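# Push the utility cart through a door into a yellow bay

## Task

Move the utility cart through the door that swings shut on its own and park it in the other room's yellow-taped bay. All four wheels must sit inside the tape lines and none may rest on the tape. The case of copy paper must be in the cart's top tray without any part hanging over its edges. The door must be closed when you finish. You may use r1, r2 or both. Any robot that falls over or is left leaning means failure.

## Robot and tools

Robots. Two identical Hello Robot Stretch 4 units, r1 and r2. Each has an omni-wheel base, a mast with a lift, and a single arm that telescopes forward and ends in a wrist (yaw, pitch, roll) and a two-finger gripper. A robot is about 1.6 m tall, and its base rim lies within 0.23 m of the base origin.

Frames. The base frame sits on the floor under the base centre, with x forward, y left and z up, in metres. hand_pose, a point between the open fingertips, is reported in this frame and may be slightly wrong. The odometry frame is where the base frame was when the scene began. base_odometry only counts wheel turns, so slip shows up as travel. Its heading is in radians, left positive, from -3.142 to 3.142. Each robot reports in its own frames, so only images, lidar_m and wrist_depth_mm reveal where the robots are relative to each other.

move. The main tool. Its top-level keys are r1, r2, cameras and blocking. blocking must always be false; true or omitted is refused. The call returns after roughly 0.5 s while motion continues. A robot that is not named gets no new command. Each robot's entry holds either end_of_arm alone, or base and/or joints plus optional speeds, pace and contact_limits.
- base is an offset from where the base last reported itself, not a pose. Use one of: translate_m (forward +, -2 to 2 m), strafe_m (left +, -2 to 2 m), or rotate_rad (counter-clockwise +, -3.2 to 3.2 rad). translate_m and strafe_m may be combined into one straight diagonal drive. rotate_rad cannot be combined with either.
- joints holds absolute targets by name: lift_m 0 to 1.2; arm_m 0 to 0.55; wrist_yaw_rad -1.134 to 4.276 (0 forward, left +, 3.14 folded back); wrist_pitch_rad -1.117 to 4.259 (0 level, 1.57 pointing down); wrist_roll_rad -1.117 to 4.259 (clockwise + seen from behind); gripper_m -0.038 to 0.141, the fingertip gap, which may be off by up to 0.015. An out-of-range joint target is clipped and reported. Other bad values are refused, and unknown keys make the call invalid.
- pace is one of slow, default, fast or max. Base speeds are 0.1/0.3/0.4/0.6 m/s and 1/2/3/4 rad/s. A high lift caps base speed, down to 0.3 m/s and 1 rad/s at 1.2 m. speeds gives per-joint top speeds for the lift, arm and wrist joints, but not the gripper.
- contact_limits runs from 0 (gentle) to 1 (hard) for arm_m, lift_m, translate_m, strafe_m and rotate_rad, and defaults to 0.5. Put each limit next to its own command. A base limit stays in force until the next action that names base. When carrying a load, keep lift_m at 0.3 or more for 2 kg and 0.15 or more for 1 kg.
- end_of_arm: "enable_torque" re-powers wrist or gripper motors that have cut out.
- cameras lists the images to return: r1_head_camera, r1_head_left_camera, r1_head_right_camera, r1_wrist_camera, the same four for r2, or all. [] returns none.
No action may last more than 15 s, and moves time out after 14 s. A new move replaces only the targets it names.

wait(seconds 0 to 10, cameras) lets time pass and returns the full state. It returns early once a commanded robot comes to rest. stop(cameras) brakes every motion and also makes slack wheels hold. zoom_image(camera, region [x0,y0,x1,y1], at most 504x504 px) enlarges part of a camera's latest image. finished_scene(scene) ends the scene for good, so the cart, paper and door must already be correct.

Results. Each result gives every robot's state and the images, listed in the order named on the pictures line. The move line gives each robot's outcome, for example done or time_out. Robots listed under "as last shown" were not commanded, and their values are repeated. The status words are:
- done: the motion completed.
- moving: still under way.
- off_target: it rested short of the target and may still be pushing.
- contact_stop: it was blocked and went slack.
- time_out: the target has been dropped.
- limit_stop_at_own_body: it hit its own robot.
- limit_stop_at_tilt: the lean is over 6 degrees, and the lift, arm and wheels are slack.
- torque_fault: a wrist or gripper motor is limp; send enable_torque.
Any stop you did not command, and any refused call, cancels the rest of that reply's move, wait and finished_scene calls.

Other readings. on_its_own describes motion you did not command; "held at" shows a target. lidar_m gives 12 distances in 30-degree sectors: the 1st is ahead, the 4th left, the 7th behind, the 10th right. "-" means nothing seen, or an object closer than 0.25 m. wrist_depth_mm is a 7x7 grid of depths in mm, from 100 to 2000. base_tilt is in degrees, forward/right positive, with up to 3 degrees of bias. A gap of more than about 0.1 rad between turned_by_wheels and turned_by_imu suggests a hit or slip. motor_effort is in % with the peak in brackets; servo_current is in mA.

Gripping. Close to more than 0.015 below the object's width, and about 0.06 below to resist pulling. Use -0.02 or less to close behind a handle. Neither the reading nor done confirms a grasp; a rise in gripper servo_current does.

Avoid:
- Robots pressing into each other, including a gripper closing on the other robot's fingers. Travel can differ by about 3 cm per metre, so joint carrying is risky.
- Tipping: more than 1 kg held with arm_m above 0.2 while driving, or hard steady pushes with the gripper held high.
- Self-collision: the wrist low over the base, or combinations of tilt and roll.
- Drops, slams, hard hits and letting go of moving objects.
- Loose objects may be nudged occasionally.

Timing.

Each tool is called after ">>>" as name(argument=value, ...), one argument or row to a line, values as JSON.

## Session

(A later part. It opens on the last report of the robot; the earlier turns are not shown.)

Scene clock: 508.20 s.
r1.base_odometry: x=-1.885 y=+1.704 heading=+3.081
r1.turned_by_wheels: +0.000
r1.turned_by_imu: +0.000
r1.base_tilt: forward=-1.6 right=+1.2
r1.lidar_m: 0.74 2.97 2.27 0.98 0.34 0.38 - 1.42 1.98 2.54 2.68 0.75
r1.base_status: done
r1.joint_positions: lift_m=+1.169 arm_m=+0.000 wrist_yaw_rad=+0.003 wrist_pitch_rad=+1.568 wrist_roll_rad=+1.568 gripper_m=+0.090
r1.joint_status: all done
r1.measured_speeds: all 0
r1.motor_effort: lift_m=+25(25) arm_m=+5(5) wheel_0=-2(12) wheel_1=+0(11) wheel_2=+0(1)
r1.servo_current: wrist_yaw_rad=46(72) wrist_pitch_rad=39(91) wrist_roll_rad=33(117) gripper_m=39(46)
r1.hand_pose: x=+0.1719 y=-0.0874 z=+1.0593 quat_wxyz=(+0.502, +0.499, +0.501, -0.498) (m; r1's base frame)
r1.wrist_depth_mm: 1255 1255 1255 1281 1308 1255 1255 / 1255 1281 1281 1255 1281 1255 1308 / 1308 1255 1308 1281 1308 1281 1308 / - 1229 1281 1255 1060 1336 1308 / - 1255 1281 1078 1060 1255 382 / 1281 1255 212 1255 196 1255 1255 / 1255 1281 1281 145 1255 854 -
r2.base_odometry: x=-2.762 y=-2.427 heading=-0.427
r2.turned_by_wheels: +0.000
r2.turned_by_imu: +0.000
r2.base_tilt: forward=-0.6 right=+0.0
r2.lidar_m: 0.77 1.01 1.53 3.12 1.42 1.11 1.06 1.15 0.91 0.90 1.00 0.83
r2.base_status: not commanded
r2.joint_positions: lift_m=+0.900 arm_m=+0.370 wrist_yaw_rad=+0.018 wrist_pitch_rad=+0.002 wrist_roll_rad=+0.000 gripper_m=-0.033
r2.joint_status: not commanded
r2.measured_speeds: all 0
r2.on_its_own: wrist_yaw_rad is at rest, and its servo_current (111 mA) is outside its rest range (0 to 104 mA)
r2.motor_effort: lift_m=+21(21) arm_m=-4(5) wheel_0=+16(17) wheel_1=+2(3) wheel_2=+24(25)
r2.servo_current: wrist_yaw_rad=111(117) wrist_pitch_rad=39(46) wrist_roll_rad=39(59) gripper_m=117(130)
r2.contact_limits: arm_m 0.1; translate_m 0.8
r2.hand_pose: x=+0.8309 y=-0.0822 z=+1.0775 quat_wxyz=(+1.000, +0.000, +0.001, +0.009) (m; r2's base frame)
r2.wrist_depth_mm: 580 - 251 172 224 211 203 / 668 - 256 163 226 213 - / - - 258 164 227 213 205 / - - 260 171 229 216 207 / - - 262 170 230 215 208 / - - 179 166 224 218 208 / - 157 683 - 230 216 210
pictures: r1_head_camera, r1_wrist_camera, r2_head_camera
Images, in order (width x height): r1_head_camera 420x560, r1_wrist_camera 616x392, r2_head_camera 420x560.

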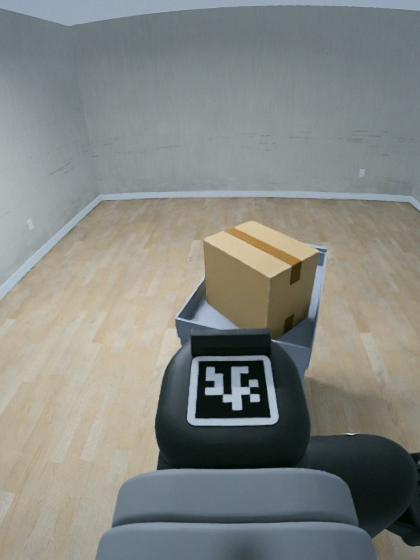

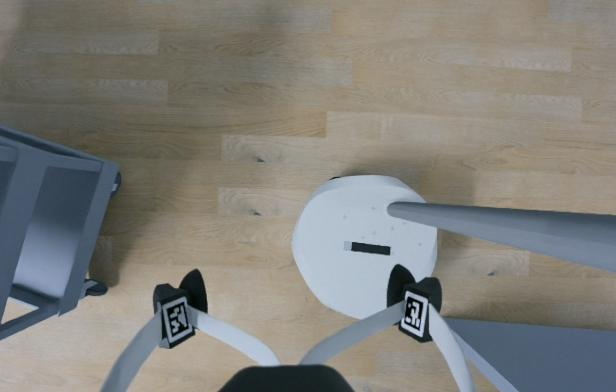

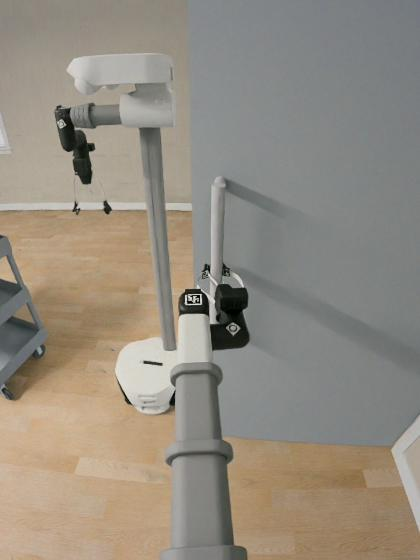

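>>> move(
  blocking=false,
  cameras=[],
  r1={"joints":{"arm_m":0.25,"wrist_roll_rad":1.92}},
)

>>> wait(
  seconds=2,
  cameras=["r1_head_camera","r1_wrist_camera"],
)

Scene clock: 549.80 s.
move: r1 moving
r1.base_odometry: x=-1.885 y=+1.704 heading=+3.081
r1.turned_by_wheels: +0.000
r1.turned_by_imu: +0.000
r1.base_tilt: forward=-1.6 right=+1.3
r1.lidar_m: 0.74 2.97 2.24 0.96 0.36 0.38 - 1.42 1.99 2.52 2.68 0.75
r1.base_status: not commanded
r1.joint_positions: lift_m=+1.169 arm_m=+0.051 wrist_yaw_rad=+0.003 wrist_pitch_rad=+1.568 wrist_roll_rad=+1.915 gripper_m=+0.090
r1.joint_status: arm_m moving; wrist_roll_rad moving
r1.measured_speeds: translate_m=+0.000 strafe_m=+0.000 rotate_rad=+0.000 lift_m=+0.000 arm_m=+0.195 wrist_yaw_rad=+0.000 wrist_pitch_rad=+0.000 wrist_roll_rad=+0.146
r1.motor_effort: lift_m=+25(25) arm_m=+4(8) wheel_0=-2(2) wheel_1=+0(0) wheel_2=+0(0)
r1.servo_current: wrist_yaw_rad=59(59) wrist_pitch_rad=39(46) wrist_roll_rad=65(91) gripper_m=46(46)
r1.hand_pose: x=+0.2225 y=-0.0874 z=+1.0593 quat_wxyz=(+0.408, +0.579, +0.407, -0.577) (m; r1's base frame)
r1.wrist_depth_mm: 1281 1281 1281 1255 1255 1281 1255 / 1229 1281 1255 1281 1281 1281 1281 / 1255 1255 1281 1281 1255 661 387 / 1281 1281 1281 1281 1060 1281 1281 / - 1281 1229 1281 1060 1281 1281 / - 1160 211 1281 196 1255 1281 / - 181 1255 144 1229 1281 1255
r2.base_odometry: x=-2.762 y=-2.427 heading=-0.427
r2.turned_by_wheels: +0.000
r2.turned_by_imu: +0.000
r2.base_tilt: forward=-0.6 right=+0.0
r2.lidar_m: 0.75 1.00 1.52 3.11 1.43 1.10 1.06 1.15 0.93 0.91 0.97 0.84
r2.base_status: not commanded
r2.joint_positions: lift_m=+0.900 arm_m=+0.370 wrist_yaw_rad=+0.018 wrist_pitch_rad=+0.002 wrist_roll_rad=+0.000 gripper_m=-0.033
r2.joint_status: not commanded
r2.measured_speeds: all 0
r2.motor_effort: lift_m=+21(21) arm_m=-4(4) wheel_0=+16(17) wheel_1=+2(3) wheel_2=+24(25)
r2.servo_current: wrist_yaw_rad=104(111) wrist_pitch_rad=33(46) wrist_roll_rad=46(59) gripper_m=124(130)
r2.contact_limits: arm_m 0.1; translate_m 0.8
r2.hand_pose: x=+0.8309 y=-0.0822 z=+1.0775 quat_wxyz=(+1.000, +0.000, +0.001, +0.009) (m; r2's base frame)
r2.wrist_depth_mm: 603 - 251 171 223 211 204 / 683 - 256 163 225 213 - / 691 - 257 164 227 213 204 / - - 259 170 228 215 208 / - - 260 170 229 216 208 / - - 179 166 225 217 209 / - 157 668 - 231 213 210
pictures: none
No camera images: "cameras" was empty.

Scene clock: 551.17 s.
earlier move: r1 done
r1.base_odometry: x=-1.885 y=+1.704 heading=+3.081
r1.turned_by_wheels: +0.000
r1.turned_by_imu: +0.000
r1.base_tilt: forward=-1.6 right=+1.2
r1.lidar_m: 0.73 2.95 2.27 0.95 0.36 0.39 - 1.43 2.00 2.52 2.70 0.73
r1.base_status: not commanded
r1.joint_positions: lift_m=+1.169 arm_m=+0.250 wrist_yaw_rad=+0.003 wrist_pitch_rad=+1.568 wrist_roll_rad=+1.918 gripper_m=+0.090
r1.joint_status: all done
r1.measured_speeds: all 0
r1.motor_effort: lift_m=+25(25) arm_m=+5(8) wheel_0=-2(2) wheel_1=+0(0) wheel_2=+0(0)
r1.servo_current: wrist_yaw_rad=39(72) wrist_pitch_rad=39(46) wrist_roll_rad=46(91) gripper_m=39(52)
r1.hand_pose: x=+0.4218 y=-0.0874 z=+1.0593 quat_wxyz=(+0.408, +0.579, +0.406, -0.577) (m; r1's base frame)
r1.wrist_depth_mm: 1255 1281 1255 1255 1281 1255 1255 / 1281 1281 1281 1281 1255 1229 1281 / 1255 1281 1281 1255 1281 1078 1255 / 1229 1308 1281 1281 1060 1060 1229 / 466 - 1281 1281 1281 1060 1255 / 466 - 213 1281 196 1281 1281 / 466 157 1281 144 1255 1308 1255
r2.base_odometry: x=-2.762 y=-2.427 heading=-0.427
r2.turned_by_wheels: +0.000
r2.turned_by_imu: +0.000
r2.base_tilt: forward=-0.6 right=+0.0
r2.lidar_m: 0.76 0.99 1.52 3.10 1.41 1.11 1.05 1.16 0.93 0.91 0.99 0.85
r2.base_status: not commanded
r2.joint_positions: lift_m=+0.900 arm_m=+0.370 wrist_yaw_rad=+0.018 wrist_pitch_rad=+0.002 wrist_roll_rad=+0.000 gripper_m=-0.033
r2.joint_status: not commanded
r2.measured_speeds: all 0
r2.motor_effort: lift_m=+21(21) arm_m=-4(5) wheel_0=+16(17) wheel_1=+2(3) wheel_2=+24(25)
r2.servo_current: wrist_yaw_rad=91(117) wrist_pitch_rad=33(46) wrist_roll_rad=33(59) gripper_m=117(130)
r2.contact_limits: arm_m 0.1; translate_m 0.8
r2.hand_pose: x=+0.8309 y=-0.0822 z=+1.0775 quat_wxyz=(+1.000, +0.000, +0.001, +0.009) (m; r2's base frame)
r2.wrist_depth_mm: - - 251 171 224 211 202 / - - 255 163 226 213 - / - - 256 164 226 213 205 / - - 259 170 229 215 207 / - - 262 171 229 216 207 / - - 179 166 224 217 208 / - 158 676 - 230 215 210
wait: 1.37 of 2 s (r1 has come to rest)
pictures: r1_head_camera, r1_wrist_camera
Images, in order (width x height): r1_head_camera 420x560, r1_wrist_camera 616x392.

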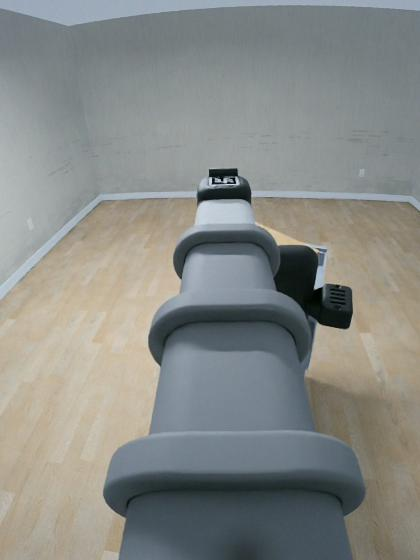

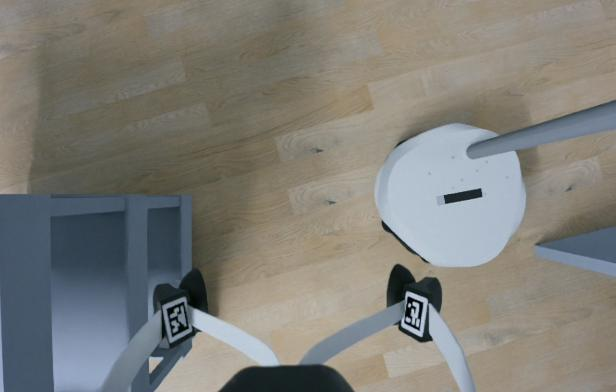

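>>> move(
  blocking=false,
  cameras=[],
  r1={"base":{"translate_m":0.2},"pace":"slow"},
)

>>> wait(
  seconds=5,
  cameras=["r1_head_camera","r1_wrist_camera","r2_head_camera"],
)

Scene clock: 560.70 s.
move: r1 moving
r1.base_odometry: x=-1.897 y=+1.705 heading=+3.081
r1.turned_by_wheels: +0.000
r1.turned_by_imu: +0.000
r1.base_tilt: forward=-1.6 right=+1.3
r1.lidar_m: 0.74 2.92 2.26 0.99 0.33 0.37 - 1.45 2.01 2.54 2.68 0.71
r1.base_status: translate_m moving
r1.joint_positions: lift_m=+1.169 arm_m=+0.250 wrist_yaw_rad=+0.003 wrist_pitch_rad=+1.568 wrist_roll_rad=+1.918 gripper_m=+0.090
r1.joint_status: not commanded
r1.measured_speeds: translate_m=+0.048 strafe_m=+0.000 rotate_rad=+0.000 lift_m=+0.000 arm_m=+0.000 wrist_yaw_rad=+0.000 wrist_pitch_rad=+0.000 wrist_roll_rad=+0.000
r1.motor_effort: lift_m=+25(25) arm_m=+5(5) wheel_0=+4(8) wheel_1=+3(5) wheel_2=-7(7)
r1.servo_current: wrist_yaw_rad=39(65) wrist_pitch_rad=39(46) wrist_roll_rad=39(72) gripper_m=46(46)
r1.hand_pose: x=+0.4218 y=-0.0874 z=+1.0593 quat_wxyz=(+0.408, +0.579, +0.406, -0.577) (m; r1's base frame)
r1.wrist_depth_mm: 1308 1281 1255 1281 1281 1308 1281 / 1308 1255 1281 1281 1281 1255 1255 / 1281 1281 1255 1281 1281 1060 1281 / 539 1229 1229 1255 1060 1078 1281 / 473 - 1255 1281 1281 1042 1281 / 473 - 212 1281 196 1281 1255 / 469 156 1281 144 1281 1308 1308
r2: as last shown
r2.lidar_m: 0.77 1.00 1.55 3.10 1.41 1.09 1.05 1.16 0.94 0.90 1.00 0.85
r2.motor_effort: lift_m=+21(21) arm_m=-4(4) wheel_0=+16(16) wheel_1=+2(3) wheel_2=+25(25)
r2.servo_current: wrist_yaw_rad=111(111) wrist_pitch_rad=39(46) wrist_roll_rad=59(59) gripper_m=117(130)
r2.contact_limits: arm_m 0.1; translate_m 0.8
r2.wrist_depth_mm: - - 251 172 223 211 202 / - - 256 163 226 212 - / - - 258 164 227 213 205 / - - 259 170 229 215 207 / - - 262 170 230 216 207 / - - 179 166 224 217 208 / - 157 676 - 230 216 209
pictures: none
No camera images: "cameras" was empty.

Scene clock: 563.50 s.
earlier move: r1 done
r1.base_odometry: x=-2.084 y=+1.717 heading=+3.081
r1.turned_by_wheels: +0.000
r1.turned_by_imu: +0.000
r1.base_tilt: forward=-1.6 right=+1.3
r1.lidar_m: 0.57 2.95 2.24 1.16 0.71 0.50 - 1.62 2.29 2.52 2.70 0.53
r1.base_status: done
r1.joint_positions: lift_m=+1.169 arm_m=+0.250 wrist_yaw_rad=+0.003 wrist_pitch_rad=+1.568 wrist_roll_rad=+1.918 gripper_m=+0.090
r1.joint_status: not commanded
r1.measured_speeds: all 0
r1.motor_effort: lift_m=+25(25) arm_m=+5(5) wheel_0=+4(8) wheel_1=+3(7) wheel_2=-1(7)
r1.servo_current: wrist_yaw_rad=33(72) wrist_pitch_rad=39(52) wrist_roll_rad=39(72) gripper_m=39(46)
r1.hand_pose: x=+0.4218 y=-0.0874 z=+1.0593 quat_wxyz=(+0.408, +0.579, +0.406, -0.577) (m; r1's base frame)
r1.wrist_depth_mm: 1281 1281 1281 1281 1281 1281 1255 / 1281 1255 1255 1255 1255 1281 1281 / 480 488 1255 1255 1281 1060 1281 / 477 488 715 1281 1042 1060 1281 / 353 439 484 1255 1281 1060 1281 / 294 392 199 1281 196 1281 1308 / 329 462 477 144 1281 1281 1255
r2.base_odometry: x=-2.762 y=-2.427 heading=-0.427
r2.turned_by_wheels: +0.000
r2.turned_by_imu: +0.000
r2.base_tilt: forward=-0.7 right=+0.0
r2.lidar_m: 0.75 1.06 1.55 3.11 1.44 1.11 1.06 1.18 0.93 0.91 0.98 0.85
r2.base_status: not commanded
r2.joint_positions: lift_m=+0.900 arm_m=+0.370 wrist_yaw_rad=+0.018 wrist_pitch_rad=+0.002 wrist_roll_rad=+0.000 gripper_m=-0.033
r2.joint_status: not commanded
r2.measured_speeds: all 0
r2.motor_effort: lift_m=+21(21) arm_m=-4(5) wheel_0=+16(16) wheel_1=+2(3) wheel_2=+24(25)
r2.servo_current: wrist_yaw_rad=98(111) wrist_pitch_rad=46(46) wrist_roll_rad=46(59) gripper_m=124(130)
r2.contact_limits: arm_m 0.1; translate_m 0.8
r2.hand_pose: x=+0.8309 y=-0.0822 z=+1.0775 quat_wxyz=(+1.000, +0.000, +0.001, +0.009) (m; r2's base frame)
r2.wrist_depth_mm: - 683 254 172 224 211 202 / - - 256 163 226 213 - / - 699 257 164 227 213 204 / - - 260 170 228 215 206 / - - 262 171 229 216 208 / - 699 179 166 225 218 208 / - 142 - - 231 215 209
wait: 2.80 of 5 s (r1 has come to rest)
pictures: r1_head_camera, r1_wrist_camera, r2_head_camera
Images, in order (width x height): r1_head_camera 420x560, r1_wrist_camera 616x392, r2_head_camera 420x560.

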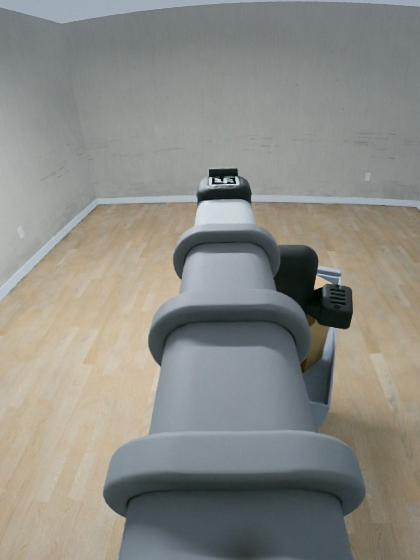

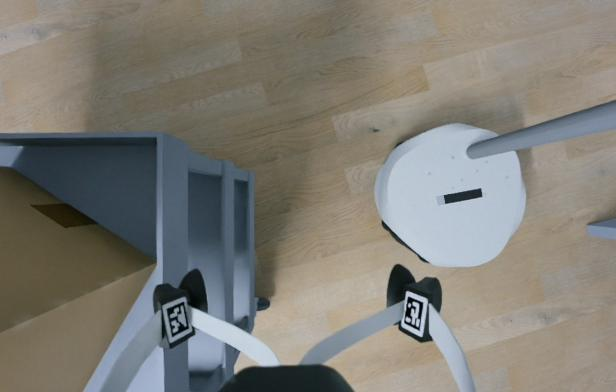

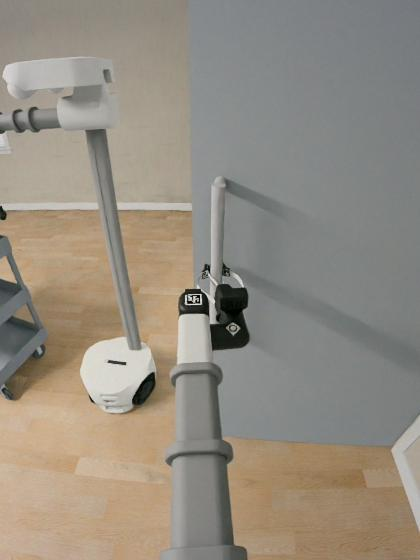

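>>> move(
  blocking=false,
  cameras=[],
  r1={"base":{"translate_m":0.06,"strafe_m":0.15},"pace":"slow"},
)

>>> wait(
  seconds=5,
  cameras=["r1_wrist_camera"],
)

Scene clock: 584.47 s.
move: r1 moving
r1.base_odometry: x=-2.090 y=+1.705 heading=+3.081
r1.turned_by_wheels: +0.000
r1.turned_by_imu: +0.000
r1.base_tilt: forward=-1.6 right=+1.3
r1.lidar_m: 0.57 2.91 2.24 1.15 0.73 0.53 - 1.60 2.28 2.55 2.72 0.54
r1.base_status: translate_m moving; strafe_m moving
r1.joint_positions: lift_m=+1.169 arm_m=+0.250 wrist_yaw_rad=+0.003 wrist_pitch_rad=+1.568 wrist_roll_rad=+1.918 gripper_m=+0.090
r1.joint_status: not commanded
r1.measured_speeds: translate_m=+0.018 strafe_m=+0.045 rotate_rad=+0.000 lift_m=+0.000 arm_m=+0.000 wrist_yaw_rad=+0.000 wrist_pitch_rad=+0.000 wrist_roll_rad=+0.000
r1.motor_effort: lift_m=+25(25) arm_m=+5(5) wheel_0=-4(7) wheel_1=+5(9) wheel_2=-4(4)
r1.servo_current: wrist_yaw_rad=52(52) wrist_pitch_rad=46(46) wrist_roll_rad=52(52) gripper_m=39(46)
r1.hand_pose: x=+0.4218 y=-0.0874 z=+1.0593 quat_wxyz=(+0.408, +0.579, +0.406, -0.577) (m; r1's base frame)
r1.wrist_depth_mm: 1281 1255 1281 1281 1255 1255 1255 / 1281 1255 1281 1255 1255 1255 1308 / 488 480 1255 1281 1281 1060 1255 / 452 488 809 1255 1078 1060 1281 / 336 439 484 1281 1281 1060 1281 / 293 413 211 1308 196 1281 1255 / 343 480 480 144 1255 1281 1281
r2: as last shown
r2.base_tilt: forward=-0.6 right=+0.1
r2.lidar_m: 0.77 1.05 1.53 3.08 1.43 1.09 1.08 1.16 0.91 0.90 1.00 0.84
r2.motor_effort: lift_m=+21(21) arm_m=-4(4) wheel_0=+16(16) wheel_1=+2(3) wheel_2=+25(25)
r2.servo_current: wrist_yaw_rad=98(111) wrist_pitch_rad=39(46) wrist_roll_rad=46(59) gripper_m=124(130)
r2.contact_limits: arm_m 0.1; translate_m 0.8
r2.wrist_depth_mm: - 668 252 172 224 211 202 / - - 256 163 226 213 - / - - 257 164 226 213 205 / - - 259 171 229 215 207 / - 699 260 170 229 216 208 / - 691 179 166 225 217 208 / - 150 - - 230 215 210
pictures: none
No camera images: "cameras" was empty.

Scene clock: 586.87 s.
earlier move: r1 done
r1.base_odometry: x=-2.153 y=+1.571 heading=+3.081
r1.turned_by_wheels: +0.000
r1.turned_by_imu: +0.001
r1.base_tilt: forward=-1.6 right=+1.3
r1.lidar_m: 0.55 2.72 2.08 2.02 0.65 0.50 0.50 1.75 2.38 2.69 2.88 0.54
r1.base_status: done
r1.joint_positions: lift_m=+1.169 arm_m=+0.250 wrist_yaw_rad=+0.003 wrist_pitch_rad=+1.568 wrist_roll_rad=+1.918 gripper_m=+0.090
r1.joint_status: not commanded
r1.measured_speeds: all 0
r1.motor_effort: lift_m=+25(25) arm_m=+5(5) wheel_0=-4(10) wheel_1=+3(9) wheel_2=-3(5)
r1.servo_current: wrist_yaw_rad=52(65) wrist_pitch_rad=33(52) wrist_roll_rad=52(72) gripper_m=46(52)
r1.hand_pose: x=+0.4218 y=-0.0874 z=+1.0593 quat_wxyz=(+0.408, +0.579, +0.406, -0.577) (m; r1's base frame)
r1.wrist_depth_mm: 484 480 1281 1281 1281 1255 1229 / 296 484 1255 1255 1281 1281 1281 / 297 424 768 1255 1281 1060 1255 / 338 469 1281 1281 1060 1060 1281 / 389 484 976 1255 1281 1042 1255 / 452 488 212 1281 196 1281 1281 / 488 484 1281 145 1308 1281 1308
r2.base_odometry: x=-2.762 y=-2.427 heading=-0.427
r2.turned_by_wheels: +0.000
r2.turned_by_imu: +0.000
r2.base_tilt: forward=-0.7 right=+0.0
r2.lidar_m: 0.77 0.92 1.55 3.12 1.41 1.11 1.06 1.16 0.94 0.90 0.98 0.83
r2.base_status: not commanded
r2.joint_positions: lift_m=+0.900 arm_m=+0.370 wrist_yaw_rad=+0.018 wrist_pitch_rad=+0.002 wrist_roll_rad=+0.000 gripper_m=-0.033
r2.joint_status: not commanded
r2.measured_speeds: all 0
r2.motor_effort: lift_m=+21(21) arm_m=-4(5) wheel_0=+16(16) wheel_1=+2(3) wheel_2=+25(25)
r2.servo_current: wrist_yaw_rad=104(117) wrist_pitch_rad=39(46) wrist_roll_rad=59(59) gripper_m=130(130)
r2.contact_limits: arm_m 0.1; translate_m 0.8
r2.hand_pose: x=+0.8309 y=-0.0822 z=+1.0775 quat_wxyz=(+1.000, +0.000, +0.001, +0.009) (m; r2's base frame)
r2.wrist_depth_mm: 569 - 254 171 224 212 203 / - - 255 164 225 212 - / - - 257 164 227 215 205 / 559 - 259 171 229 214 206 / 564 - 260 171 230 216 207 / 559 - 179 166 224 217 208 / 564 157 - - 230 215 211
wait: 2.40 of 5 s (r1 has come to rest)
pictures: r1_wrist_camera
Images, in order (width x height): r1_wrist_camera 616x392.

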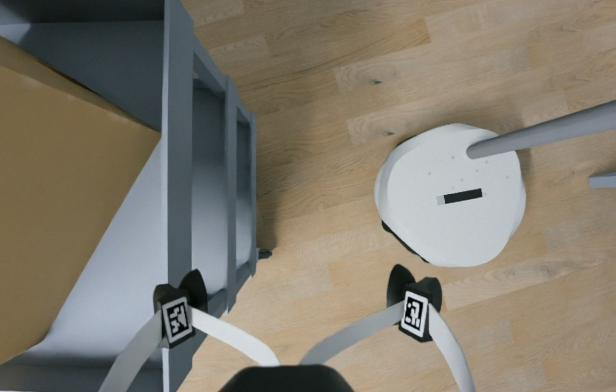

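>>> move(
  blocking=false,
  cameras=[],
  r1={"base":{"translate_m":0.127,"strafe_m":-0.09},"pace":"slow"},
)

>>> wait(
  seconds=5,
  cameras=["r1_wrist_camera"],
)

Scene clock: 597.00 s.
move: r1 moving
r1.base_odometry: x=-2.164 y=+1.579 heading=+3.081
r1.turned_by_wheels: +0.000
r1.turned_by_imu: +0.000
r1.base_tilt: forward=-1.6 right=+1.3
r1.lidar_m: 0.53 2.72 2.08 2.04 0.67 0.54 0.55 1.77 2.41 2.69 2.85 0.52
r1.base_status: translate_m moving; strafe_m moving
r1.joint_positions: lift_m=+1.169 arm_m=+0.250 wrist_yaw_rad=+0.003 wrist_pitch_rad=+1.568 wrist_roll_rad=+1.918 gripper_m=+0.090
r1.joint_status: not commanded
r1.measured_speeds: translate_m=+0.043 strafe_m=-0.030 rotate_rad=-0.001 lift_m=+0.000 arm_m=+0.000 wrist_yaw_rad=+0.000 wrist_pitch_rad=+0.000 wrist_roll_rad=+0.000
r1.motor_effort: lift_m=+25(25) arm_m=+5(5) wheel_0=+3(8) wheel_1=-2(5) wheel_2=-4(7)
r1.servo_current: wrist_yaw_rad=39(59) wrist_pitch_rad=46(46) wrist_roll_rad=52(59) gripper_m=39(46)
r1.hand_pose: x=+0.4218 y=-0.0874 z=+1.0593 quat_wxyz=(+0.408, +0.579, +0.406, -0.577) (m; r1's base frame)
r1.wrist_depth_mm: 484 488 1281 1336 1281 1281 1255 / 271 488 741 1229 1281 1255 1255 / 286 394 750 1255 1255 1078 1281 / 317 473 1078 1255 1060 1042 1308 / 366 480 741 1281 1281 1060 1255 / 430 484 212 1281 196 1281 1308 / 488 484 469 144 1281 1281 1255
r2: as last shown
r2.lidar_m: 0.76 0.96 1.53 3.12 1.41 1.11 1.06 1.15 0.94 0.89 1.00 0.84
r2.servo_current: wrist_yaw_rad=98(111) wrist_pitch_rad=39(39) wrist_roll_rad=46(59) gripper_m=124(130)
r2.contact_limits: arm_m 0.1; translate_m 0.8
r2.wrist_depth_mm: - - 253 171 223 211 203 / - - 256 163 226 213 - / - - 257 164 227 214 205 / - - 259 170 228 215 206 / 569 - 260 171 230 216 207 / 564 - 179 167 224 217 209 / 564 157 - - 231 215 210
pictures: none
No camera images: "cameras" was empty.

Scene clock: 599.23 s.
earlier move: r1 done
r1.base_odometry: x=-2.274 y=+1.668 heading=+3.081
r1.turned_by_wheels: +0.000
r1.turned_by_imu: +0.000
r1.base_tilt: forward=-1.5 right=+1.3
r1.lidar_m: 0.41 2.84 2.18 2.11 0.88 0.65 - 1.84 2.53 2.62 2.78 0.40
r1.base_status: done
r1.joint_positions: lift_m=+1.169 arm_m=+0.250 wrist_yaw_rad=+0.003 wrist_pitch_rad=+1.568 wrist_roll_rad=+1.918 gripper_m=+0.090
r1.joint_status: not commanded
r1.measured_speeds: all 0
r1.motor_effort: lift_m=+25(25) arm_m=+5(5) wheel_0=+2(8) wheel_1=-1(5) wheel_2=-2(8)
r1.servo_current: wrist_yaw_rad=46(65) wrist_pitch_rad=39(52) wrist_roll_rad=46(72) gripper_m=46(46)
r1.hand_pose: x=+0.4218 y=-0.0874 z=+1.0593 quat_wxyz=(+0.408, +0.579, +0.406, -0.577) (m; r1's base frame)
r1.wrist_depth_mm: - 477 484 1255 1255 1255 1281 / - 208 488 1281 1255 1281 1255 / 208 209 208 1281 1308 1060 1308 / 208 208 244 1281 1060 1042 1255 / 208 208 394 1281 1308 1078 1281 / 208 210 216 488 196 1308 1281 / 209 210 484 144 1281 1281 1255
r2.base_odometry: x=-2.762 y=-2.427 heading=-0.427
r2.turned_by_wheels: +0.000
r2.turned_by_imu: +0.000
r2.base_tilt: forward=-0.7 right=+0.0
r2.lidar_m: 0.76 1.07 1.53 3.12 1.43 1.11 1.08 1.19 0.93 0.91 0.99 0.85
r2.base_status: not commanded
r2.joint_positions: lift_m=+0.900 arm_m=+0.370 wrist_yaw_rad=+0.018 wrist_pitch_rad=+0.002 wrist_roll_rad=+0.000 gripper_m=-0.033
r2.joint_status: not commanded
r2.measured_speeds: all 0
r2.motor_effort: lift_m=+21(21) arm_m=-4(5) wheel_0=+16(16) wheel_1=+2(3) wheel_2=+25(25)
r2.servo_current: wrist_yaw_rad=98(117) wrist_pitch_rad=39(46) wrist_roll_rad=52(59) gripper_m=117(130)
r2.contact_limits: arm_m 0.1; translate_m 0.8
r2.hand_pose: x=+0.8309 y=-0.0822 z=+1.0775 quat_wxyz=(+1.000, +0.000, +0.001, +0.009) (m; r2's base frame)
r2.wrist_depth_mm: - - 254 172 224 211 202 / - - 256 163 226 213 - / - - 258 164 227 213 206 / - - 259 170 228 215 207 / - - 259 170 229 216 208 / - - 179 166 224 217 208 / - 157 - - 230 215 210
wait: 2.23 of 5 s (r1 has come to rest)
pictures: r1_wrist_camera
Images, in order (width x height): r1_wrist_camera 616x392.

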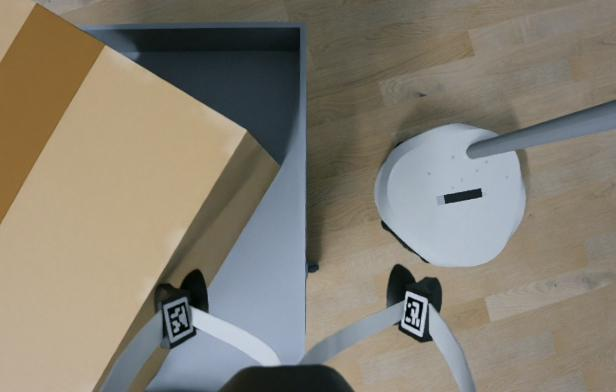

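>>> move(
  blocking=false,
  cameras=[],
  r1={"base":{"translate_m":0.01,"strafe_m":0.024},"joints":{"gripper_m":0.05},"pace":"slow"},
)

>>> wait(
  seconds=2,
  cameras=["r1_wrist_camera"],
)

Scene clock: 611.47 s.
move: r1 moving
r1.base_odometry: x=-2.280 y=+1.657 heading=+3.081
r1.turned_by_wheels: +0.000
r1.turned_by_imu: +0.000
r1.base_tilt: forward=-1.6 right=+1.2
r1.lidar_m: 0.38 2.83 2.17 2.10 0.89 0.64 1.66 1.82 2.58 2.63 2.79 0.39
r1.base_status: translate_m moving; strafe_m moving
r1.joint_positions: lift_m=+1.169 arm_m=+0.250 wrist_yaw_rad=+0.003 wrist_pitch_rad=+1.568 wrist_roll_rad=+1.918 gripper_m=+0.081
r1.joint_status: gripper_m moving
r1.measured_speeds: translate_m=+0.019 strafe_m=+0.044 rotate_rad=+0.000 lift_m=+0.000 arm_m=+0.000 wrist_yaw_rad=+0.000 wrist_pitch_rad=+0.000 wrist_roll_rad=+0.000
r1.motor_effort: lift_m=+25(25) arm_m=+5(5) wheel_0=-5(7) wheel_1=+5(7) wheel_2=-3(5)
r1.servo_current: wrist_yaw_rad=39(59) wrist_pitch_rad=39(52) wrist_roll_rad=46(65) gripper_m=59(65)
r1.hand_pose: x=+0.4218 y=-0.0874 z=+1.0593 quat_wxyz=(+0.408, +0.579, +0.406, -0.577) (m; r1's base frame)
r1.wrist_depth_mm: - 415 477 1281 1281 1255 1255 / 208 208 488 1255 1281 1281 1281 / 209 208 208 1281 1281 1060 1281 / 208 208 268 1281 1078 1060 1255 / 209 208 424 1255 1255 1060 1281 / 209 208 212 488 195 1281 1255 / 209 208 488 143 1308 1308 1281
r2: as last shown
r2.base_tilt: forward=-0.6 right=+0.0
r2.lidar_m: 0.77 1.06 1.51 3.11 1.41 1.11 1.06 1.13 0.94 0.89 0.99 0.84
r2.motor_effort: lift_m=+21(21) arm_m=-4(5) wheel_0=+16(16) wheel_1=+3(3) wheel_2=+25(25)
r2.servo_current: wrist_yaw_rad=85(104) wrist_pitch_rad=39(46) wrist_roll_rad=39(59) gripper_m=124(130)
r2.contact_limits: arm_m 0.1; translate_m 0.8
r2.wrist_depth_mm: - - 253 171 223 211 202 / - - 256 163 225 213 - / - - 257 165 226 213 204 / - - 259 171 228 216 206 / - - 260 170 229 216 208 / - - 179 166 225 217 208 / - 157 - - 231 216 210
pictures: none
No camera images: "cameras" was empty.

Scene clock: 612.83 s.
earlier move: r1 done
r1.base_odometry: x=-2.286 y=+1.645 heading=+3.081
r1.turned_by_wheels: +0.000
r1.turned_by_imu: +0.000
r1.base_tilt: forward=-1.6 right=+1.3
r1.lidar_m: 0.39 2.82 2.15 2.08 0.89 0.65 1.67 1.83 2.58 2.64 0.45 0.39
r1.base_status: done
r1.joint_positions: lift_m=+1.169 arm_m=+0.250 wrist_yaw_rad=+0.003 wrist_pitch_rad=+1.568 wrist_roll_rad=+1.918 gripper_m=+0.050
r1.joint_status: all done
r1.measured_speeds: all 0
r1.motor_effort: lift_m=+25(25) arm_m=+5(5) wheel_0=-4(7) wheel_1=+3(7) wheel_2=-1(5)
r1.servo_current: wrist_yaw_rad=52(72) wrist_pitch_rad=39(52) wrist_roll_rad=46(65) gripper_m=39(78)
r1.hand_pose: x=+0.4218 y=-0.0874 z=+1.0593 quat_wxyz=(+0.408, +0.579, +0.406, -0.577) (m; r1's base frame)
r1.wrist_depth_mm: - 208 477 1281 1229 1281 1281 / 209 208 209 1281 1281 1308 1308 / 210 208 215 1255 1281 1060 1255 / 208 209 306 1281 1060 1060 1281 / 209 209 480 1281 1281 1060 1281 / 209 243 194 1281 190 1281 1255 / 208 231 484 154 1255 1308 1255
r2.base_odometry: x=-2.762 y=-2.427 heading=-0.427
r2.turned_by_wheels: +0.000
r2.turned_by_imu: +0.000
r2.base_tilt: forward=-0.6 right=+0.0
r2.lidar_m: 0.76 1.08 1.53 3.11 1.40 1.09 1.07 1.15 0.94 0.90 1.00 0.85
r2.base_status: not commanded
r2.joint_positions: lift_m=+0.900 arm_m=+0.370 wrist_yaw_rad=+0.018 wrist_pitch_rad=+0.002 wrist_roll_rad=+0.000 gripper_m=-0.033
r2.joint_status: not commanded
r2.measured_speeds: all 0
r2.on_its_own: wrist_yaw_rad is at rest, and its servo_current (111 mA) is outside its rest range (0 to 104 mA)
r2.motor_effort: lift_m=+21(21) arm_m=-4(5) wheel_0=+16(16) wheel_1=+3(3) wheel_2=+25(25)
r2.servo_current: wrist_yaw_rad=111(111) wrist_pitch_rad=46(46) wrist_roll_rad=46(59) gripper_m=124(130)
r2.contact_limits: arm_m 0.1; translate_m 0.8
r2.hand_pose: x=+0.8309 y=-0.0822 z=+1.0775 quat_wxyz=(+1.000, +0.000, +0.001, +0.009) (m; r2's base frame)
r2.wrist_depth_mm: - - 254 172 224 211 203 / - - 255 163 225 212 - / - - 258 164 227 213 205 / - - 259 171 229 214 206 / - - 262 171 230 216 208 / - - 179 167 224 217 210 / - 158 - - 232 214 209
wait: 1.37 of 2 s (r1 has come to rest)
pictures: r1_wrist_camera
Images, in order (width x height): r1_wrist_camera 616x392.

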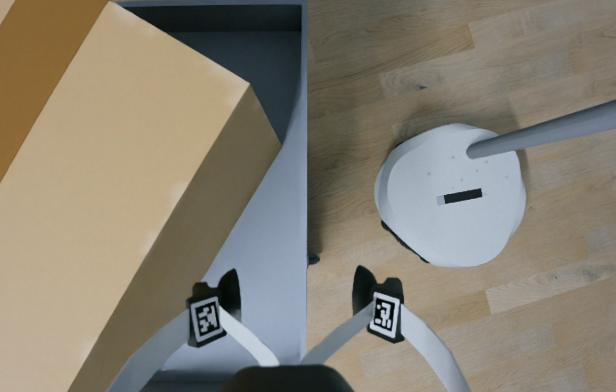

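>>> move(
  blocking=false,
  cameras=[],
  r1={"joints":{"lift_m":0.975},"pace":"slow","contact_limits":{"lift_m":0.2}},
)

>>> wait(
  seconds=3,
  cameras=["r1_wrist_camera","r2_head_camera"],
)

Scene clock: 617.30 s.
move: r1 moving
r1.base_odometry: x=-2.286 y=+1.645 heading=+3.081
r1.turned_by_wheels: +0.000
r1.turned_by_imu: +0.000
r1.base_tilt: forward=-1.6 right=+1.3
r1.lidar_m: 0.41 2.80 2.13 2.08 0.88 0.65 1.66 1.83 2.56 2.64 0.46 0.40
r1.base_status: not commanded
r1.joint_positions: lift_m=+1.145 arm_m=+0.250 wrist_yaw_rad=+0.003 wrist_pitch_rad=+1.568 wrist_roll_rad=+1.918 gripper_m=+0.050
r1.joint_status: lift_m moving
r1.measured_speeds: translate_m=+0.000 strafe_m=+0.000 rotate_rad=+0.000 lift_m=-0.097 arm_m=+0.000 wrist_yaw_rad=+0.000 wrist_pitch_rad=+0.000 wrist_roll_rad=+0.000
r1.motor_effort: lift_m=+12(24) arm_m=+5(5) wheel_0=-4(5) wheel_1=+3(3) wheel_2=-1(1)
r1.servo_current: wrist_yaw_rad=52(52) wrist_pitch_rad=39(46) wrist_roll_rad=52(59) gripper_m=46(52)
r1.contact_limits: lift_m 0.2
r1.hand_pose: x=+0.4218 y=-0.0874 z=+1.0351 quat_wxyz=(+0.408, +0.579, +0.406, -0.577) (m; r1's base frame)
r1.wrist_depth_mm: 187 187 445 466 1255 1255 1229 / 187 187 187 1205 1255 1255 1255 / 187 187 217 1255 1229 1025 1255 / 187 187 303 1255 1025 1042 1255 / 187 187 466 1255 1229 1042 1229 / 187 242 194 1255 191 1229 1229 / 188 231 469 154 1281 1255 1281
r2.base_odometry: x=-2.762 y=-2.427 heading=-0.427
r2.turned_by_wheels: +0.000
r2.turned_by_imu: +0.000
r2.base_tilt: forward=-0.6 right=+0.0
r2.lidar_m: 0.77 1.06 1.52 3.12 1.41 1.11 1.07 1.17 0.95 0.91 0.99 0.84
r2.base_status: not commanded
r2.joint_positions: lift_m=+0.900 arm_m=+0.370 wrist_yaw_rad=+0.018 wrist_pitch_rad=+0.002 wrist_roll_rad=+0.000 gripper_m=-0.033
r2.joint_status: not commanded
r2.measured_speeds: all 0
r2.motor_effort: lift_m=+21(21) arm_m=-4(5) wheel_0=+16(16) wheel_1=+3(3) wheel_2=+25(25)
r2.servo_current: wrist_yaw_rad=91(111) wrist_pitch_rad=39(46) wrist_roll_rad=52(59) gripper_m=124(130)
r2.contact_limits: arm_m 0.1; translate_m 0.8
r2.hand_pose: x=+0.8309 y=-0.0822 z=+1.0775 quat_wxyz=(+1.000, +0.000, +0.001, +0.009) (m; r2's base frame)
r2.wrist_depth_mm: - - 254 172 223 212 203 / - - 256 163 225 213 - / - - 257 164 226 213 204 / - - 260 171 229 216 206 / - - 260 170 230 216 208 / - - 179 166 224 217 209 / - 157 - - 231 215 209
pictures: none
No camera images: "cameras" was empty.

Scene clock: 619.13 s.
earlier move: r1 done
r1.base_odometry: x=-2.286 y=+1.645 heading=+3.081
r1.turned_by_wheels: +0.000
r1.turned_by_imu: +0.000
r1.base_tilt: forward=-1.6 right=+1.2
r1.lidar_m: 0.41 2.80 2.15 2.09 0.89 0.67 1.67 1.85 2.61 2.62 0.45 0.40
r1.base_status: not commanded
r1.joint_positions: lift_m=+0.976 arm_m=+0.250 wrist_yaw_rad=+0.003 wrist_pitch_rad=+1.568 wrist_roll_rad=+1.918 gripper_m=+0.050
r1.joint_status: all done
r1.measured_speeds: all 0
r1.motor_effort: lift_m=+12(24) arm_m=+5(5) wheel_0=-4(5) wheel_1=+3(3) wheel_2=-1(1)
r1.servo_current: wrist_yaw_rad=46(65) wrist_pitch_rad=39(46) wrist_roll_rad=52(65) gripper_m=46(52)
r1.contact_limits: lift_m 0.2
r1.hand_pose: x=+0.4218 y=-0.0874 z=+0.8654 quat_wxyz=(+0.408, +0.579, +0.406, -0.577) (m; r1's base frame)
r1.wrist_depth_mm: - - 142 291 1098 1078 1098 / - 112 161 293 1060 1078 1078 / - 128 216 293 1098 866 866 / - 143 293 293 946 878 891 / 115 185 293 291 1078 866 1078 / 140 242 195 293 191 1098 1098 / 163 217 291 143 1078 1078 1078
r2.base_odometry: x=-2.762 y=-2.427 heading=-0.427
r2.turned_by_wheels: +0.000
r2.turned_by_imu: +0.000
r2.base_tilt: forward=-0.6 right=+0.0
r2.lidar_m: 0.77 1.06 1.52 3.10 1.42 1.10 1.08 1.16 0.92 0.90 1.00 0.85
r2.base_status: not commanded
r2.joint_positions: lift_m=+0.900 arm_m=+0.370 wrist_yaw_rad=+0.018 wrist_pitch_rad=+0.002 wrist_roll_rad=+0.000 gripper_m=-0.033
r2.joint_status: not commanded
r2.measured_speeds: all 0
r2.motor_effort: lift_m=+21(21) arm_m=-4(5) wheel_0=+16(16) wheel_1=+2(3) wheel_2=+25(25)
r2.servo_current: wrist_yaw_rad=104(111) wrist_pitch_rad=39(52) wrist_roll_rad=46(65) gripper_m=124(130)
r2.contact_limits: arm_m 0.1; translate_m 0.8
r2.hand_pose: x=+0.8309 y=-0.0822 z=+1.0775 quat_wxyz=(+1.000, +0.000, +0.001, +0.009) (m; r2's base frame)
r2.wrist_depth_mm: - - 253 172 224 211 202 / - - 256 163 227 213 - / - - 257 164 226 213 204 / - - 259 170 228 215 206 / - - 260 171 231 216 208 / - - 179 167 224 218 209 / - 157 - - 230 215 210
wait: 1.83 of 3 s (r1 has come to rest)
pictures: r1_wrist_camera, r2_head_camera
Images, in order (width x height): r1_wrist_camera 616x392, r2_head_camera 420x560.

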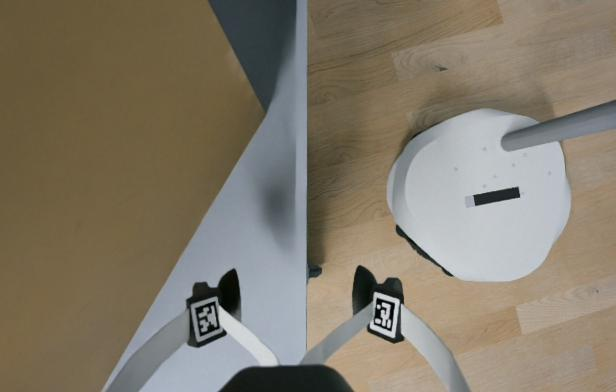

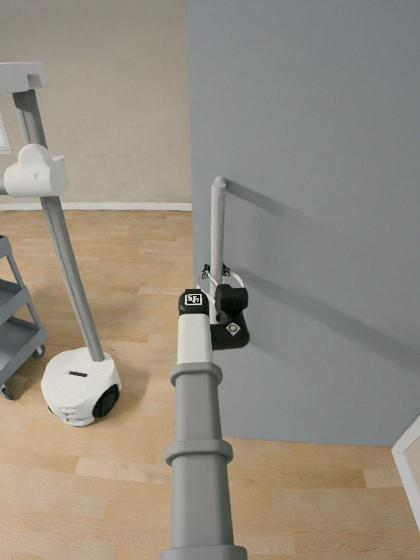

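>>> move(
  blocking=false,
  cameras=[],
  r1={"joints":{"lift_m":0.955},"pace":"slow","contact_limits":{"lift_m":0.2}},
)

>>> wait(
  seconds=2,
  cameras=[],
)

>>> move(
  blocking=false,
  cameras=[],
  r1={"joints":{"gripper_m":-0.035}},
)

>>> wait(
  seconds=2,
  cameras=["r1_wrist_camera"],
)

Scene clock: 627.13 s.
move: r1 moving
r1.base_odometry: x=-2.286 y=+1.645 heading=+3.081
r1.turned_by_wheels: +0.000
r1.turned_by_imu: +0.000
r1.base_tilt: forward=-1.6 right=+1.3
r1.lidar_m: 0.40 2.79 2.15 2.09 0.90 0.63 1.67 1.85 2.55 2.61 0.46 0.40
r1.base_status: not commanded
r1.joint_positions: lift_m=+0.957 arm_m=+0.250 wrist_yaw_rad=+0.003 wrist_pitch_rad=+1.568 wrist_roll_rad=+1.918 gripper_m=+0.050
r1.joint_status: lift_m moving
r1.measured_speeds: translate_m=+0.000 strafe_m=+0.000 rotate_rad=+0.000 lift_m=-0.029 arm_m=+0.000 wrist_yaw_rad=+0.000 wrist_pitch_rad=+0.000 wrist_roll_rad=+0.000
r1.motor_effort: lift_m=+11(14) arm_m=+5(5) wheel_0=-4(4) wheel_1=+3(3) wheel_2=-1(1)
r1.servo_current: wrist_yaw_rad=65(65) wrist_pitch_rad=33(52) wrist_roll_rad=52(72) gripper_m=46(46)
r1.contact_limits: lift_m 0.2
r1.hand_pose: x=+0.4218 y=-0.0874 z=+0.8470 quat_wxyz=(+0.408, +0.579, +0.406, -0.577) (m; r1's base frame)
r1.wrist_depth_mm: - - 143 274 1078 1042 1078 / - 112 162 274 1060 1078 1078 / - 128 216 273 1060 854 854 / 105 144 276 274 931 854 854 / 115 193 274 274 1060 854 1060 / 139 243 195 274 190 1060 1078 / 163 217 276 143 1078 1060 1060
r2: as last shown
r2.base_tilt: forward=-0.7 right=+0.0
r2.lidar_m: 0.77 1.06 1.50 3.09 1.43 1.11 1.07 1.17 0.93 0.88 0.99 0.84
r2.servo_current: wrist_yaw_rad=98(117) wrist_pitch_rad=39(46) wrist_roll_rad=39(59) gripper_m=124(130)
r2.contact_limits: arm_m 0.1; translate_m 0.8
r2.wrist_depth_mm: - - 253 171 224 211 203 / - - 256 163 225 213 - / - - 257 164 226 213 204 / - - 259 171 229 216 206 / - - 260 171 229 216 208 / - - 179 166 224 217 208 / - 157 - - 230 214 209
pictures: none
No camera images: "cameras" was empty.

Scene clock: 627.57 s.
earlier move: r1 done
r1.base_odometry: x=-2.286 y=+1.645 heading=+3.081
r1.turned_by_wheels: +0.000
r1.turned_by_imu: +0.000
r1.base_tilt: forward=-1.6 right=+1.3
r1.lidar_m: 0.42 2.78 2.17 2.09 0.90 0.65 1.65 1.85 2.58 2.65 0.46 0.39
r1.base_status: not commanded
r1.joint_positions: lift_m=+0.956 arm_m=+0.250 wrist_yaw_rad=+0.003 wrist_pitch_rad=+1.568 wrist_roll_rad=+1.918 gripper_m=+0.050
r1.joint_status: all done
r1.measured_speeds: all 0
r1.motor_effort: lift_m=+12(14) arm_m=+5(5) wheel_0=-4(4) wheel_1=+3(3) wheel_2=-1(1)
r1.servo_current: wrist_yaw_rad=26(65) wrist_pitch_rad=39(52) wrist_roll_rad=39(72) gripper_m=46(46)
r1.contact_limits: lift_m 0.2
r1.hand_pose: x=+0.4218 y=-0.0874 z=+0.8454 quat_wxyz=(+0.408, +0.579, +0.406, -0.577) (m; r1's base frame)
r1.wrist_depth_mm: - - 142 272 1060 1042 1078 / - 112 163 272 1078 1060 1078 / - 128 215 273 1060 842 842 / 105 144 272 271 946 854 854 / 115 193 272 272 1078 854 1098 / 140 242 195 272 191 1078 1060 / 163 217 272 143 1060 1042 1060
r2.base_odometry: x=-2.762 y=-2.427 heading=-0.427
r2.turned_by_wheels: +0.000
r2.turned_by_imu: +0.000
r2.base_tilt: forward=-0.6 right=+0.0
r2.lidar_m: 0.76 1.05 1.53 3.10 1.41 1.10 1.08 1.17 0.93 0.91 1.00 0.84
r2.base_status: not commanded
r2.joint_positions: lift_m=+0.900 arm_m=+0.370 wrist_yaw_rad=+0.018 wrist_pitch_rad=+0.002 wrist_roll_rad=+0.000 gripper_m=-0.033
r2.joint_status: not commanded
r2.measured_speeds: all 0
r2.motor_effort: lift_m=+21(21) arm_m=-4(5) wheel_0=+16(16) wheel_1=+3(3) wheel_2=+25(25)
r2.servo_current: wrist_yaw_rad=104(117) wrist_pitch_rad=46(46) wrist_roll_rad=39(59) gripper_m=117(130)
r2.contact_limits: arm_m 0.1; translate_m 0.8
r2.hand_pose: x=+0.8309 y=-0.0822 z=+1.0775 quat_wxyz=(+1.000, +0.000, +0.001, +0.009) (m; r2's base frame)
r2.wrist_depth_mm: - - 254 172 224 211 202 / - - 256 164 226 212 - / - - 256 164 226 214 205 / - - 259 171 228 215 206 / - - 262 171 231 216 208 / - - 179 166 224 217 208 / - 157 - - 230 214 210
wait: 0.43 of 2 s (r1 has come to rest)
pictures: none
No camera images: "cameras" was empty.

Scene clock: 628.07 s.
move: r1 moving
r1.base_odometry: x=-2.286 y=+1.645 heading=+3.081
r1.turned_by_wheels: +0.000
r1.turned_by_imu: +0.000
r1.base_tilt: forward=-1.6 right=+1.3
r1.lidar_m: 0.41 2.82 2.14 2.09 0.90 0.65 1.65 1.85 2.58 2.65 0.45 0.39
r1.base_status: not commanded
r1.joint_positions: lift_m=+0.956 arm_m=+0.250 wrist_yaw_rad=+0.003 wrist_pitch_rad=+1.568 wrist_roll_rad=+1.918 gripper_m=+0.031
r1.joint_status: gripper_m moving
r1.measured_speeds: all 0
r1.motor_effort: lift_m=+12(12) arm_m=+5(5) wheel_0=-3(4) wheel_1=+3(3) wheel_2=-1(1)
r1.servo_current: wrist_yaw_rad=39(72) wrist_pitch_rad=39(46) wrist_roll_rad=33(59) gripper_m=91(91)
r1.contact_limits: lift_m 0.2
r1.hand_pose: x=+0.4218 y=-0.0874 z=+0.8454 quat_wxyz=(+0.408, +0.579, +0.406, -0.577) (m; r1's base frame)
r1.wrist_depth_mm: - - 142 273 1078 1042 1060 / - 112 162 272 1060 1060 1060 / - 128 215 272 1060 842 854 / 105 144 273 273 946 854 854 / 115 193 273 272 1060 854 1078 / 139 242 194 273 190 1060 1078 / 163 229 272 159 1078 1060 1060
r2: as last shown
r2.lidar_m: 0.77 1.07 1.53 3.11 1.41 1.10 1.07 1.15 0.92 0.90 1.00 0.84
r2.motor_effort: lift_m=+21(21) arm_m=-4(4) wheel_0=+16(16) wheel_1=+3(3) wheel_2=+24(25)
r2.servo_current: wrist_yaw_rad=91(104) wrist_pitch_rad=33(46) wrist_roll_rad=39(59) gripper_m=124(130)
r2.contact_limits: arm_m 0.1; translate_m 0.8
r2.wrist_depth_mm: - - 253 171 224 211 202 / - - 257 163 225 213 - / - - 257 164 227 213 204 / - - 259 171 229 216 206 / - - 262 170 230 216 207 / - - 179 166 224 218 208 / - 157 - - 231 215 210
pictures: none
No camera images: "cameras" was empty.

Scene clock: 629.13 s.
earlier move: r1 done
r1.base_odometry: x=-2.286 y=+1.645 heading=+3.081
r1.turned_by_wheels: +0.000
r1.turned_by_imu: +0.000
r1.base_tilt: forward=-1.6 right=+1.3
r1.lidar_m: 0.39 2.84 2.16 2.10 0.89 0.67 1.66 1.82 2.57 2.64 0.48 0.39
r1.base_status: not commanded
r1.joint_positions: lift_m=+0.955 arm_m=+0.250 wrist_yaw_rad=+0.003 wrist_pitch_rad=+1.568 wrist_roll_rad=+1.918 gripper_m=-0.034
r1.joint_status: all done
r1.measured_speeds: all 0
r1.motor_effort: lift_m=+15(15) arm_m=+5(5) wheel_0=-4(4) wheel_1=+3(4) wheel_2=-1(1)
r1.servo_current: wrist_yaw_rad=52(72) wrist_pitch_rad=39(52) wrist_roll_rad=46(65) gripper_m=78(137)
r1.contact_limits: lift_m 0.2
r1.hand_pose: x=+0.4218 y=-0.0874 z=+0.8451 quat_wxyz=(+0.408, +0.579, +0.406, -0.577) (m; r1's base frame)
r1.wrist_depth_mm: - - 271 271 1042 1078 1060 / - 114 171 271 1042 1042 1078 / - 133 229 271 1060 842 854 / 111 153 271 273 891 854 854 / 114 207 273 272 1060 854 1060 / 141 242 185 199 180 1060 1060 / 163 151 271 147 1060 1060 1060
r2.base_odometry: x=-2.762 y=-2.427 heading=-0.427
r2.turned_by_wheels: +0.000
r2.turned_by_imu: +0.000
r2.base_tilt: forward=-0.6 right=+0.0
r2.lidar_m: 0.76 1.05 1.53 3.13 1.39 1.10 1.07 1.16 0.91 0.90 1.00 0.85
r2.base_status: not commanded
r2.joint_positions: lift_m=+0.900 arm_m=+0.370 wrist_yaw_rad=+0.018 wrist_pitch_rad=+0.002 wrist_roll_rad=+0.000 gripper_m=-0.033
r2.joint_status: not commanded
r2.measured_speeds: all 0
r2.motor_effort: lift_m=+21(21) arm_m=-4(4) wheel_0=+16(16) wheel_1=+3(3) wheel_2=+25(25)
r2.servo_current: wrist_yaw_rad=104(111) wrist_pitch_rad=39(46) wrist_roll_rad=46(59) gripper_m=117(130)
r2.contact_limits: arm_m 0.1; translate_m 0.8
r2.hand_pose: x=+0.8309 y=-0.0822 z=+1.0775 quat_wxyz=(+1.000, +0.000, +0.001, +0.009) (m; r2's base frame)
r2.wrist_depth_mm: - - 254 172 224 211 202 / - - 255 164 227 213 - / - - 258 164 227 213 204 / - - 259 170 228 215 206 / - - 260 170 230 216 208 / - - 179 166 225 217 208 / - 157 - - 230 216 211
wait: 1.07 of 2 s (r1 has come to rest)
pictures: r1_wrist_camera
Images, in order (width x height): r1_wrist_camera 616x392.

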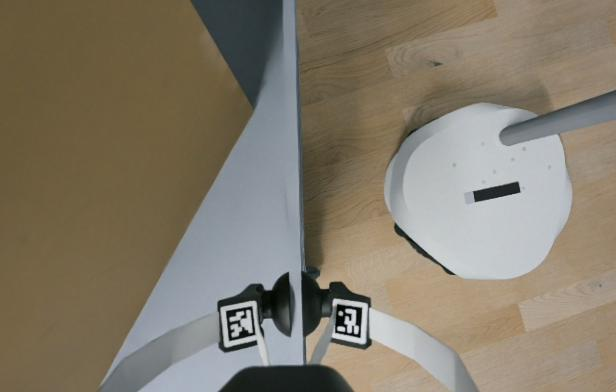

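>>> move(
  blocking=false,
  cameras=[],
  r1={"base":{"translate_m":-0.12,"strafe_m":-0.13},"joints":{"wrist_roll_rad":1.6},"pace":"slow","speeds":{"wrist_roll_rad":0.17},"contact_limits":{"translate_m":0.6}},
)

>>> wait(
  seconds=4,
  cameras=["r1_wrist_camera","r1_head_camera"],
)

Scene clock: 657.47 s.
move: r1 moving
r1.base_odometry: x=-2.277 y=+1.653 heading=+3.082
r1.turned_by_wheels: +0.001
r1.turned_by_imu: +0.000
r1.base_tilt: forward=-1.6 right=+1.3
r1.lidar_m: 0.41 2.79 2.16 2.10 0.89 0.65 1.68 1.82 2.53 2.63 0.48 0.41
r1.base_status: translate_m moving; strafe_m moving
r1.joint_positions: lift_m=+0.955 arm_m=+0.250 wrist_yaw_rad=+0.003 wrist_pitch_rad=+1.568 wrist_roll_rad=+1.850 gripper_m=-0.034
r1.joint_status: wrist_roll_rad moving
r1.measured_speeds: translate_m=-0.033 strafe_m=-0.037 rotate_rad=+0.002 lift_m=+0.000 arm_m=+0.000 wrist_yaw_rad=+0.000 wrist_pitch_rad=+0.000 wrist_roll_rad=-0.168
r1.motor_effort: lift_m=+15(15) arm_m=+4(5) wheel_0=+5(6) wheel_1=-5(6) wheel_2=+6(6)
r1.servo_current: wrist_yaw_rad=59(65) wrist_pitch_rad=39(46) wrist_roll_rad=65(72) gripper_m=78(78)
r1.contact_limits: lift_m 0.2; translate_m 0.6
r1.hand_pose: x=+0.4219 y=-0.0874 z=+0.8451 quat_wxyz=(+0.427, +0.565, +0.426, -0.563) (m; r1's base frame)
r1.wrist_depth_mm: - - 144 271 1060 1060 1042 / - 114 163 271 1078 1060 1060 / - 127 215 272 1078 842 854 / 108 148 273 273 960 866 842 / 114 199 273 272 1060 842 1060 / 144 260 188 199 1078 1060 1078 / 172 152 274 202 179 1060 1078
r2: as last shown
r2.base_tilt: forward=-0.7 right=+0.0
r2.lidar_m: 0.77 1.07 1.50 3.11 1.42 1.10 1.07 1.16 0.95 0.91 0.96 0.85
r2.motor_effort: lift_m=+21(21) arm_m=-4(5) wheel_0=+16(16) wheel_1=+2(3) wheel_2=+25(25)
r2.servo_current: wrist_yaw_rad=104(117) wrist_pitch_rad=46(46) wrist_roll_rad=46(59) gripper_m=130(130)
r2.contact_limits: arm_m 0.1; translate_m 0.8
r2.wrist_depth_mm: - - 254 171 224 211 202 / - - 255 163 225 213 - / - - 258 164 226 213 205 / - - 259 170 229 215 206 / - - 262 170 229 216 207 / - - 179 167 224 218 208 / - 157 - - 230 215 209
pictures: none
No camera images: "cameras" was empty.

Scene clock: 660.00 s.
earlier move: r1 done
r1.base_odometry: x=-2.158 y=+1.767 heading=+3.081
r1.turned_by_wheels: -0.001
r1.turned_by_imu: -0.002
r1.base_tilt: forward=-1.5 right=+1.3
r1.lidar_m: 0.39 3.00 2.27 2.22 0.80 0.58 - 1.67 2.41 2.49 2.67 0.41
r1.base_status: done
r1.joint_positions: lift_m=+0.955 arm_m=+0.250 wrist_yaw_rad=+0.003 wrist_pitch_rad=+1.566 wrist_roll_rad=+1.604 gripper_m=-0.034
r1.joint_status: all done
r1.measured_speeds: all 0
r1.motor_effort: lift_m=+15(15) arm_m=-4(5) wheel_0=-1(8) wheel_1=-4(8) wheel_2=+4(9)
r1.servo_current: wrist_yaw_rad=46(72) wrist_pitch_rad=52(52) wrist_roll_rad=39(91) gripper_m=72(85)
r1.contact_limits: lift_m 0.2; translate_m 0.6
r1.hand_pose: x=+0.4225 y=-0.0874 z=+0.8451 quat_wxyz=(+0.493, +0.509, +0.491, -0.506) (m; r1's base frame)
r1.wrist_depth_mm: - - 146 273 1025 1042 1042 / - 117 178 271 1060 1078 1060 / - 134 226 274 1060 1042 1060 / 116 167 273 272 1060 854 831 / 124 206 272 272 1008 854 842 / 151 267 185 197 866 842 1060 / 186 155 273 204 172 1042 1060
r2.base_odometry: x=-2.762 y=-2.427 heading=-0.427
r2.turned_by_wheels: +0.000
r2.turned_by_imu: +0.000
r2.base_tilt: forward=-0.7 right=+0.0
r2.lidar_m: 0.78 1.12 1.66 3.09 1.42 1.09 1.07 1.16 0.91 0.90 0.99 0.85
r2.base_status: not commanded
r2.joint_positions: lift_m=+0.900 arm_m=+0.370 wrist_yaw_rad=+0.018 wrist_pitch_rad=+0.002 wrist_roll_rad=+0.000 gripper_m=-0.033
r2.joint_status: not commanded
r2.measured_speeds: all 0
r2.motor_effort: lift_m=+21(21) arm_m=-4(5) wheel_0=+16(16) wheel_1=+2(3) wheel_2=+25(25)
r2.servo_current: wrist_yaw_rad=98(117) wrist_pitch_rad=39(46) wrist_roll_rad=46(59) gripper_m=117(130)
r2.contact_limits: arm_m 0.1; translate_m 0.8
r2.hand_pose: x=+0.8309 y=-0.0822 z=+1.0775 quat_wxyz=(+1.000, +0.000, +0.001, +0.009) (m; r2's base frame)
r2.wrist_depth_mm: - - 254 172 224 211 202 / - - 257 163 226 213 - / - - 258 164 227 213 205 / - - 260 170 229 215 206 / - - 260 171 229 216 207 / - 750 180 166 224 218 208 / - 157 - - 231 215 209
wait: 2.53 of 4 s (r1 has come to rest)
pictures: r1_head_camera, r1_wrist_camera
Images, in order (width x height): r1_head_camera 420x560, r1_wrist_camera 616x392.

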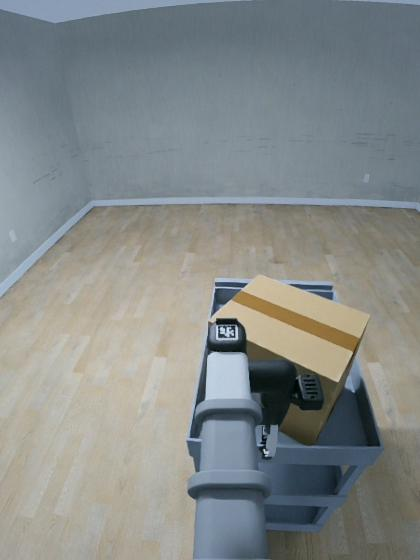

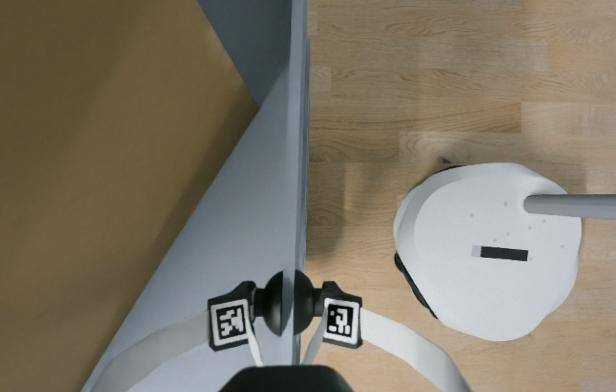

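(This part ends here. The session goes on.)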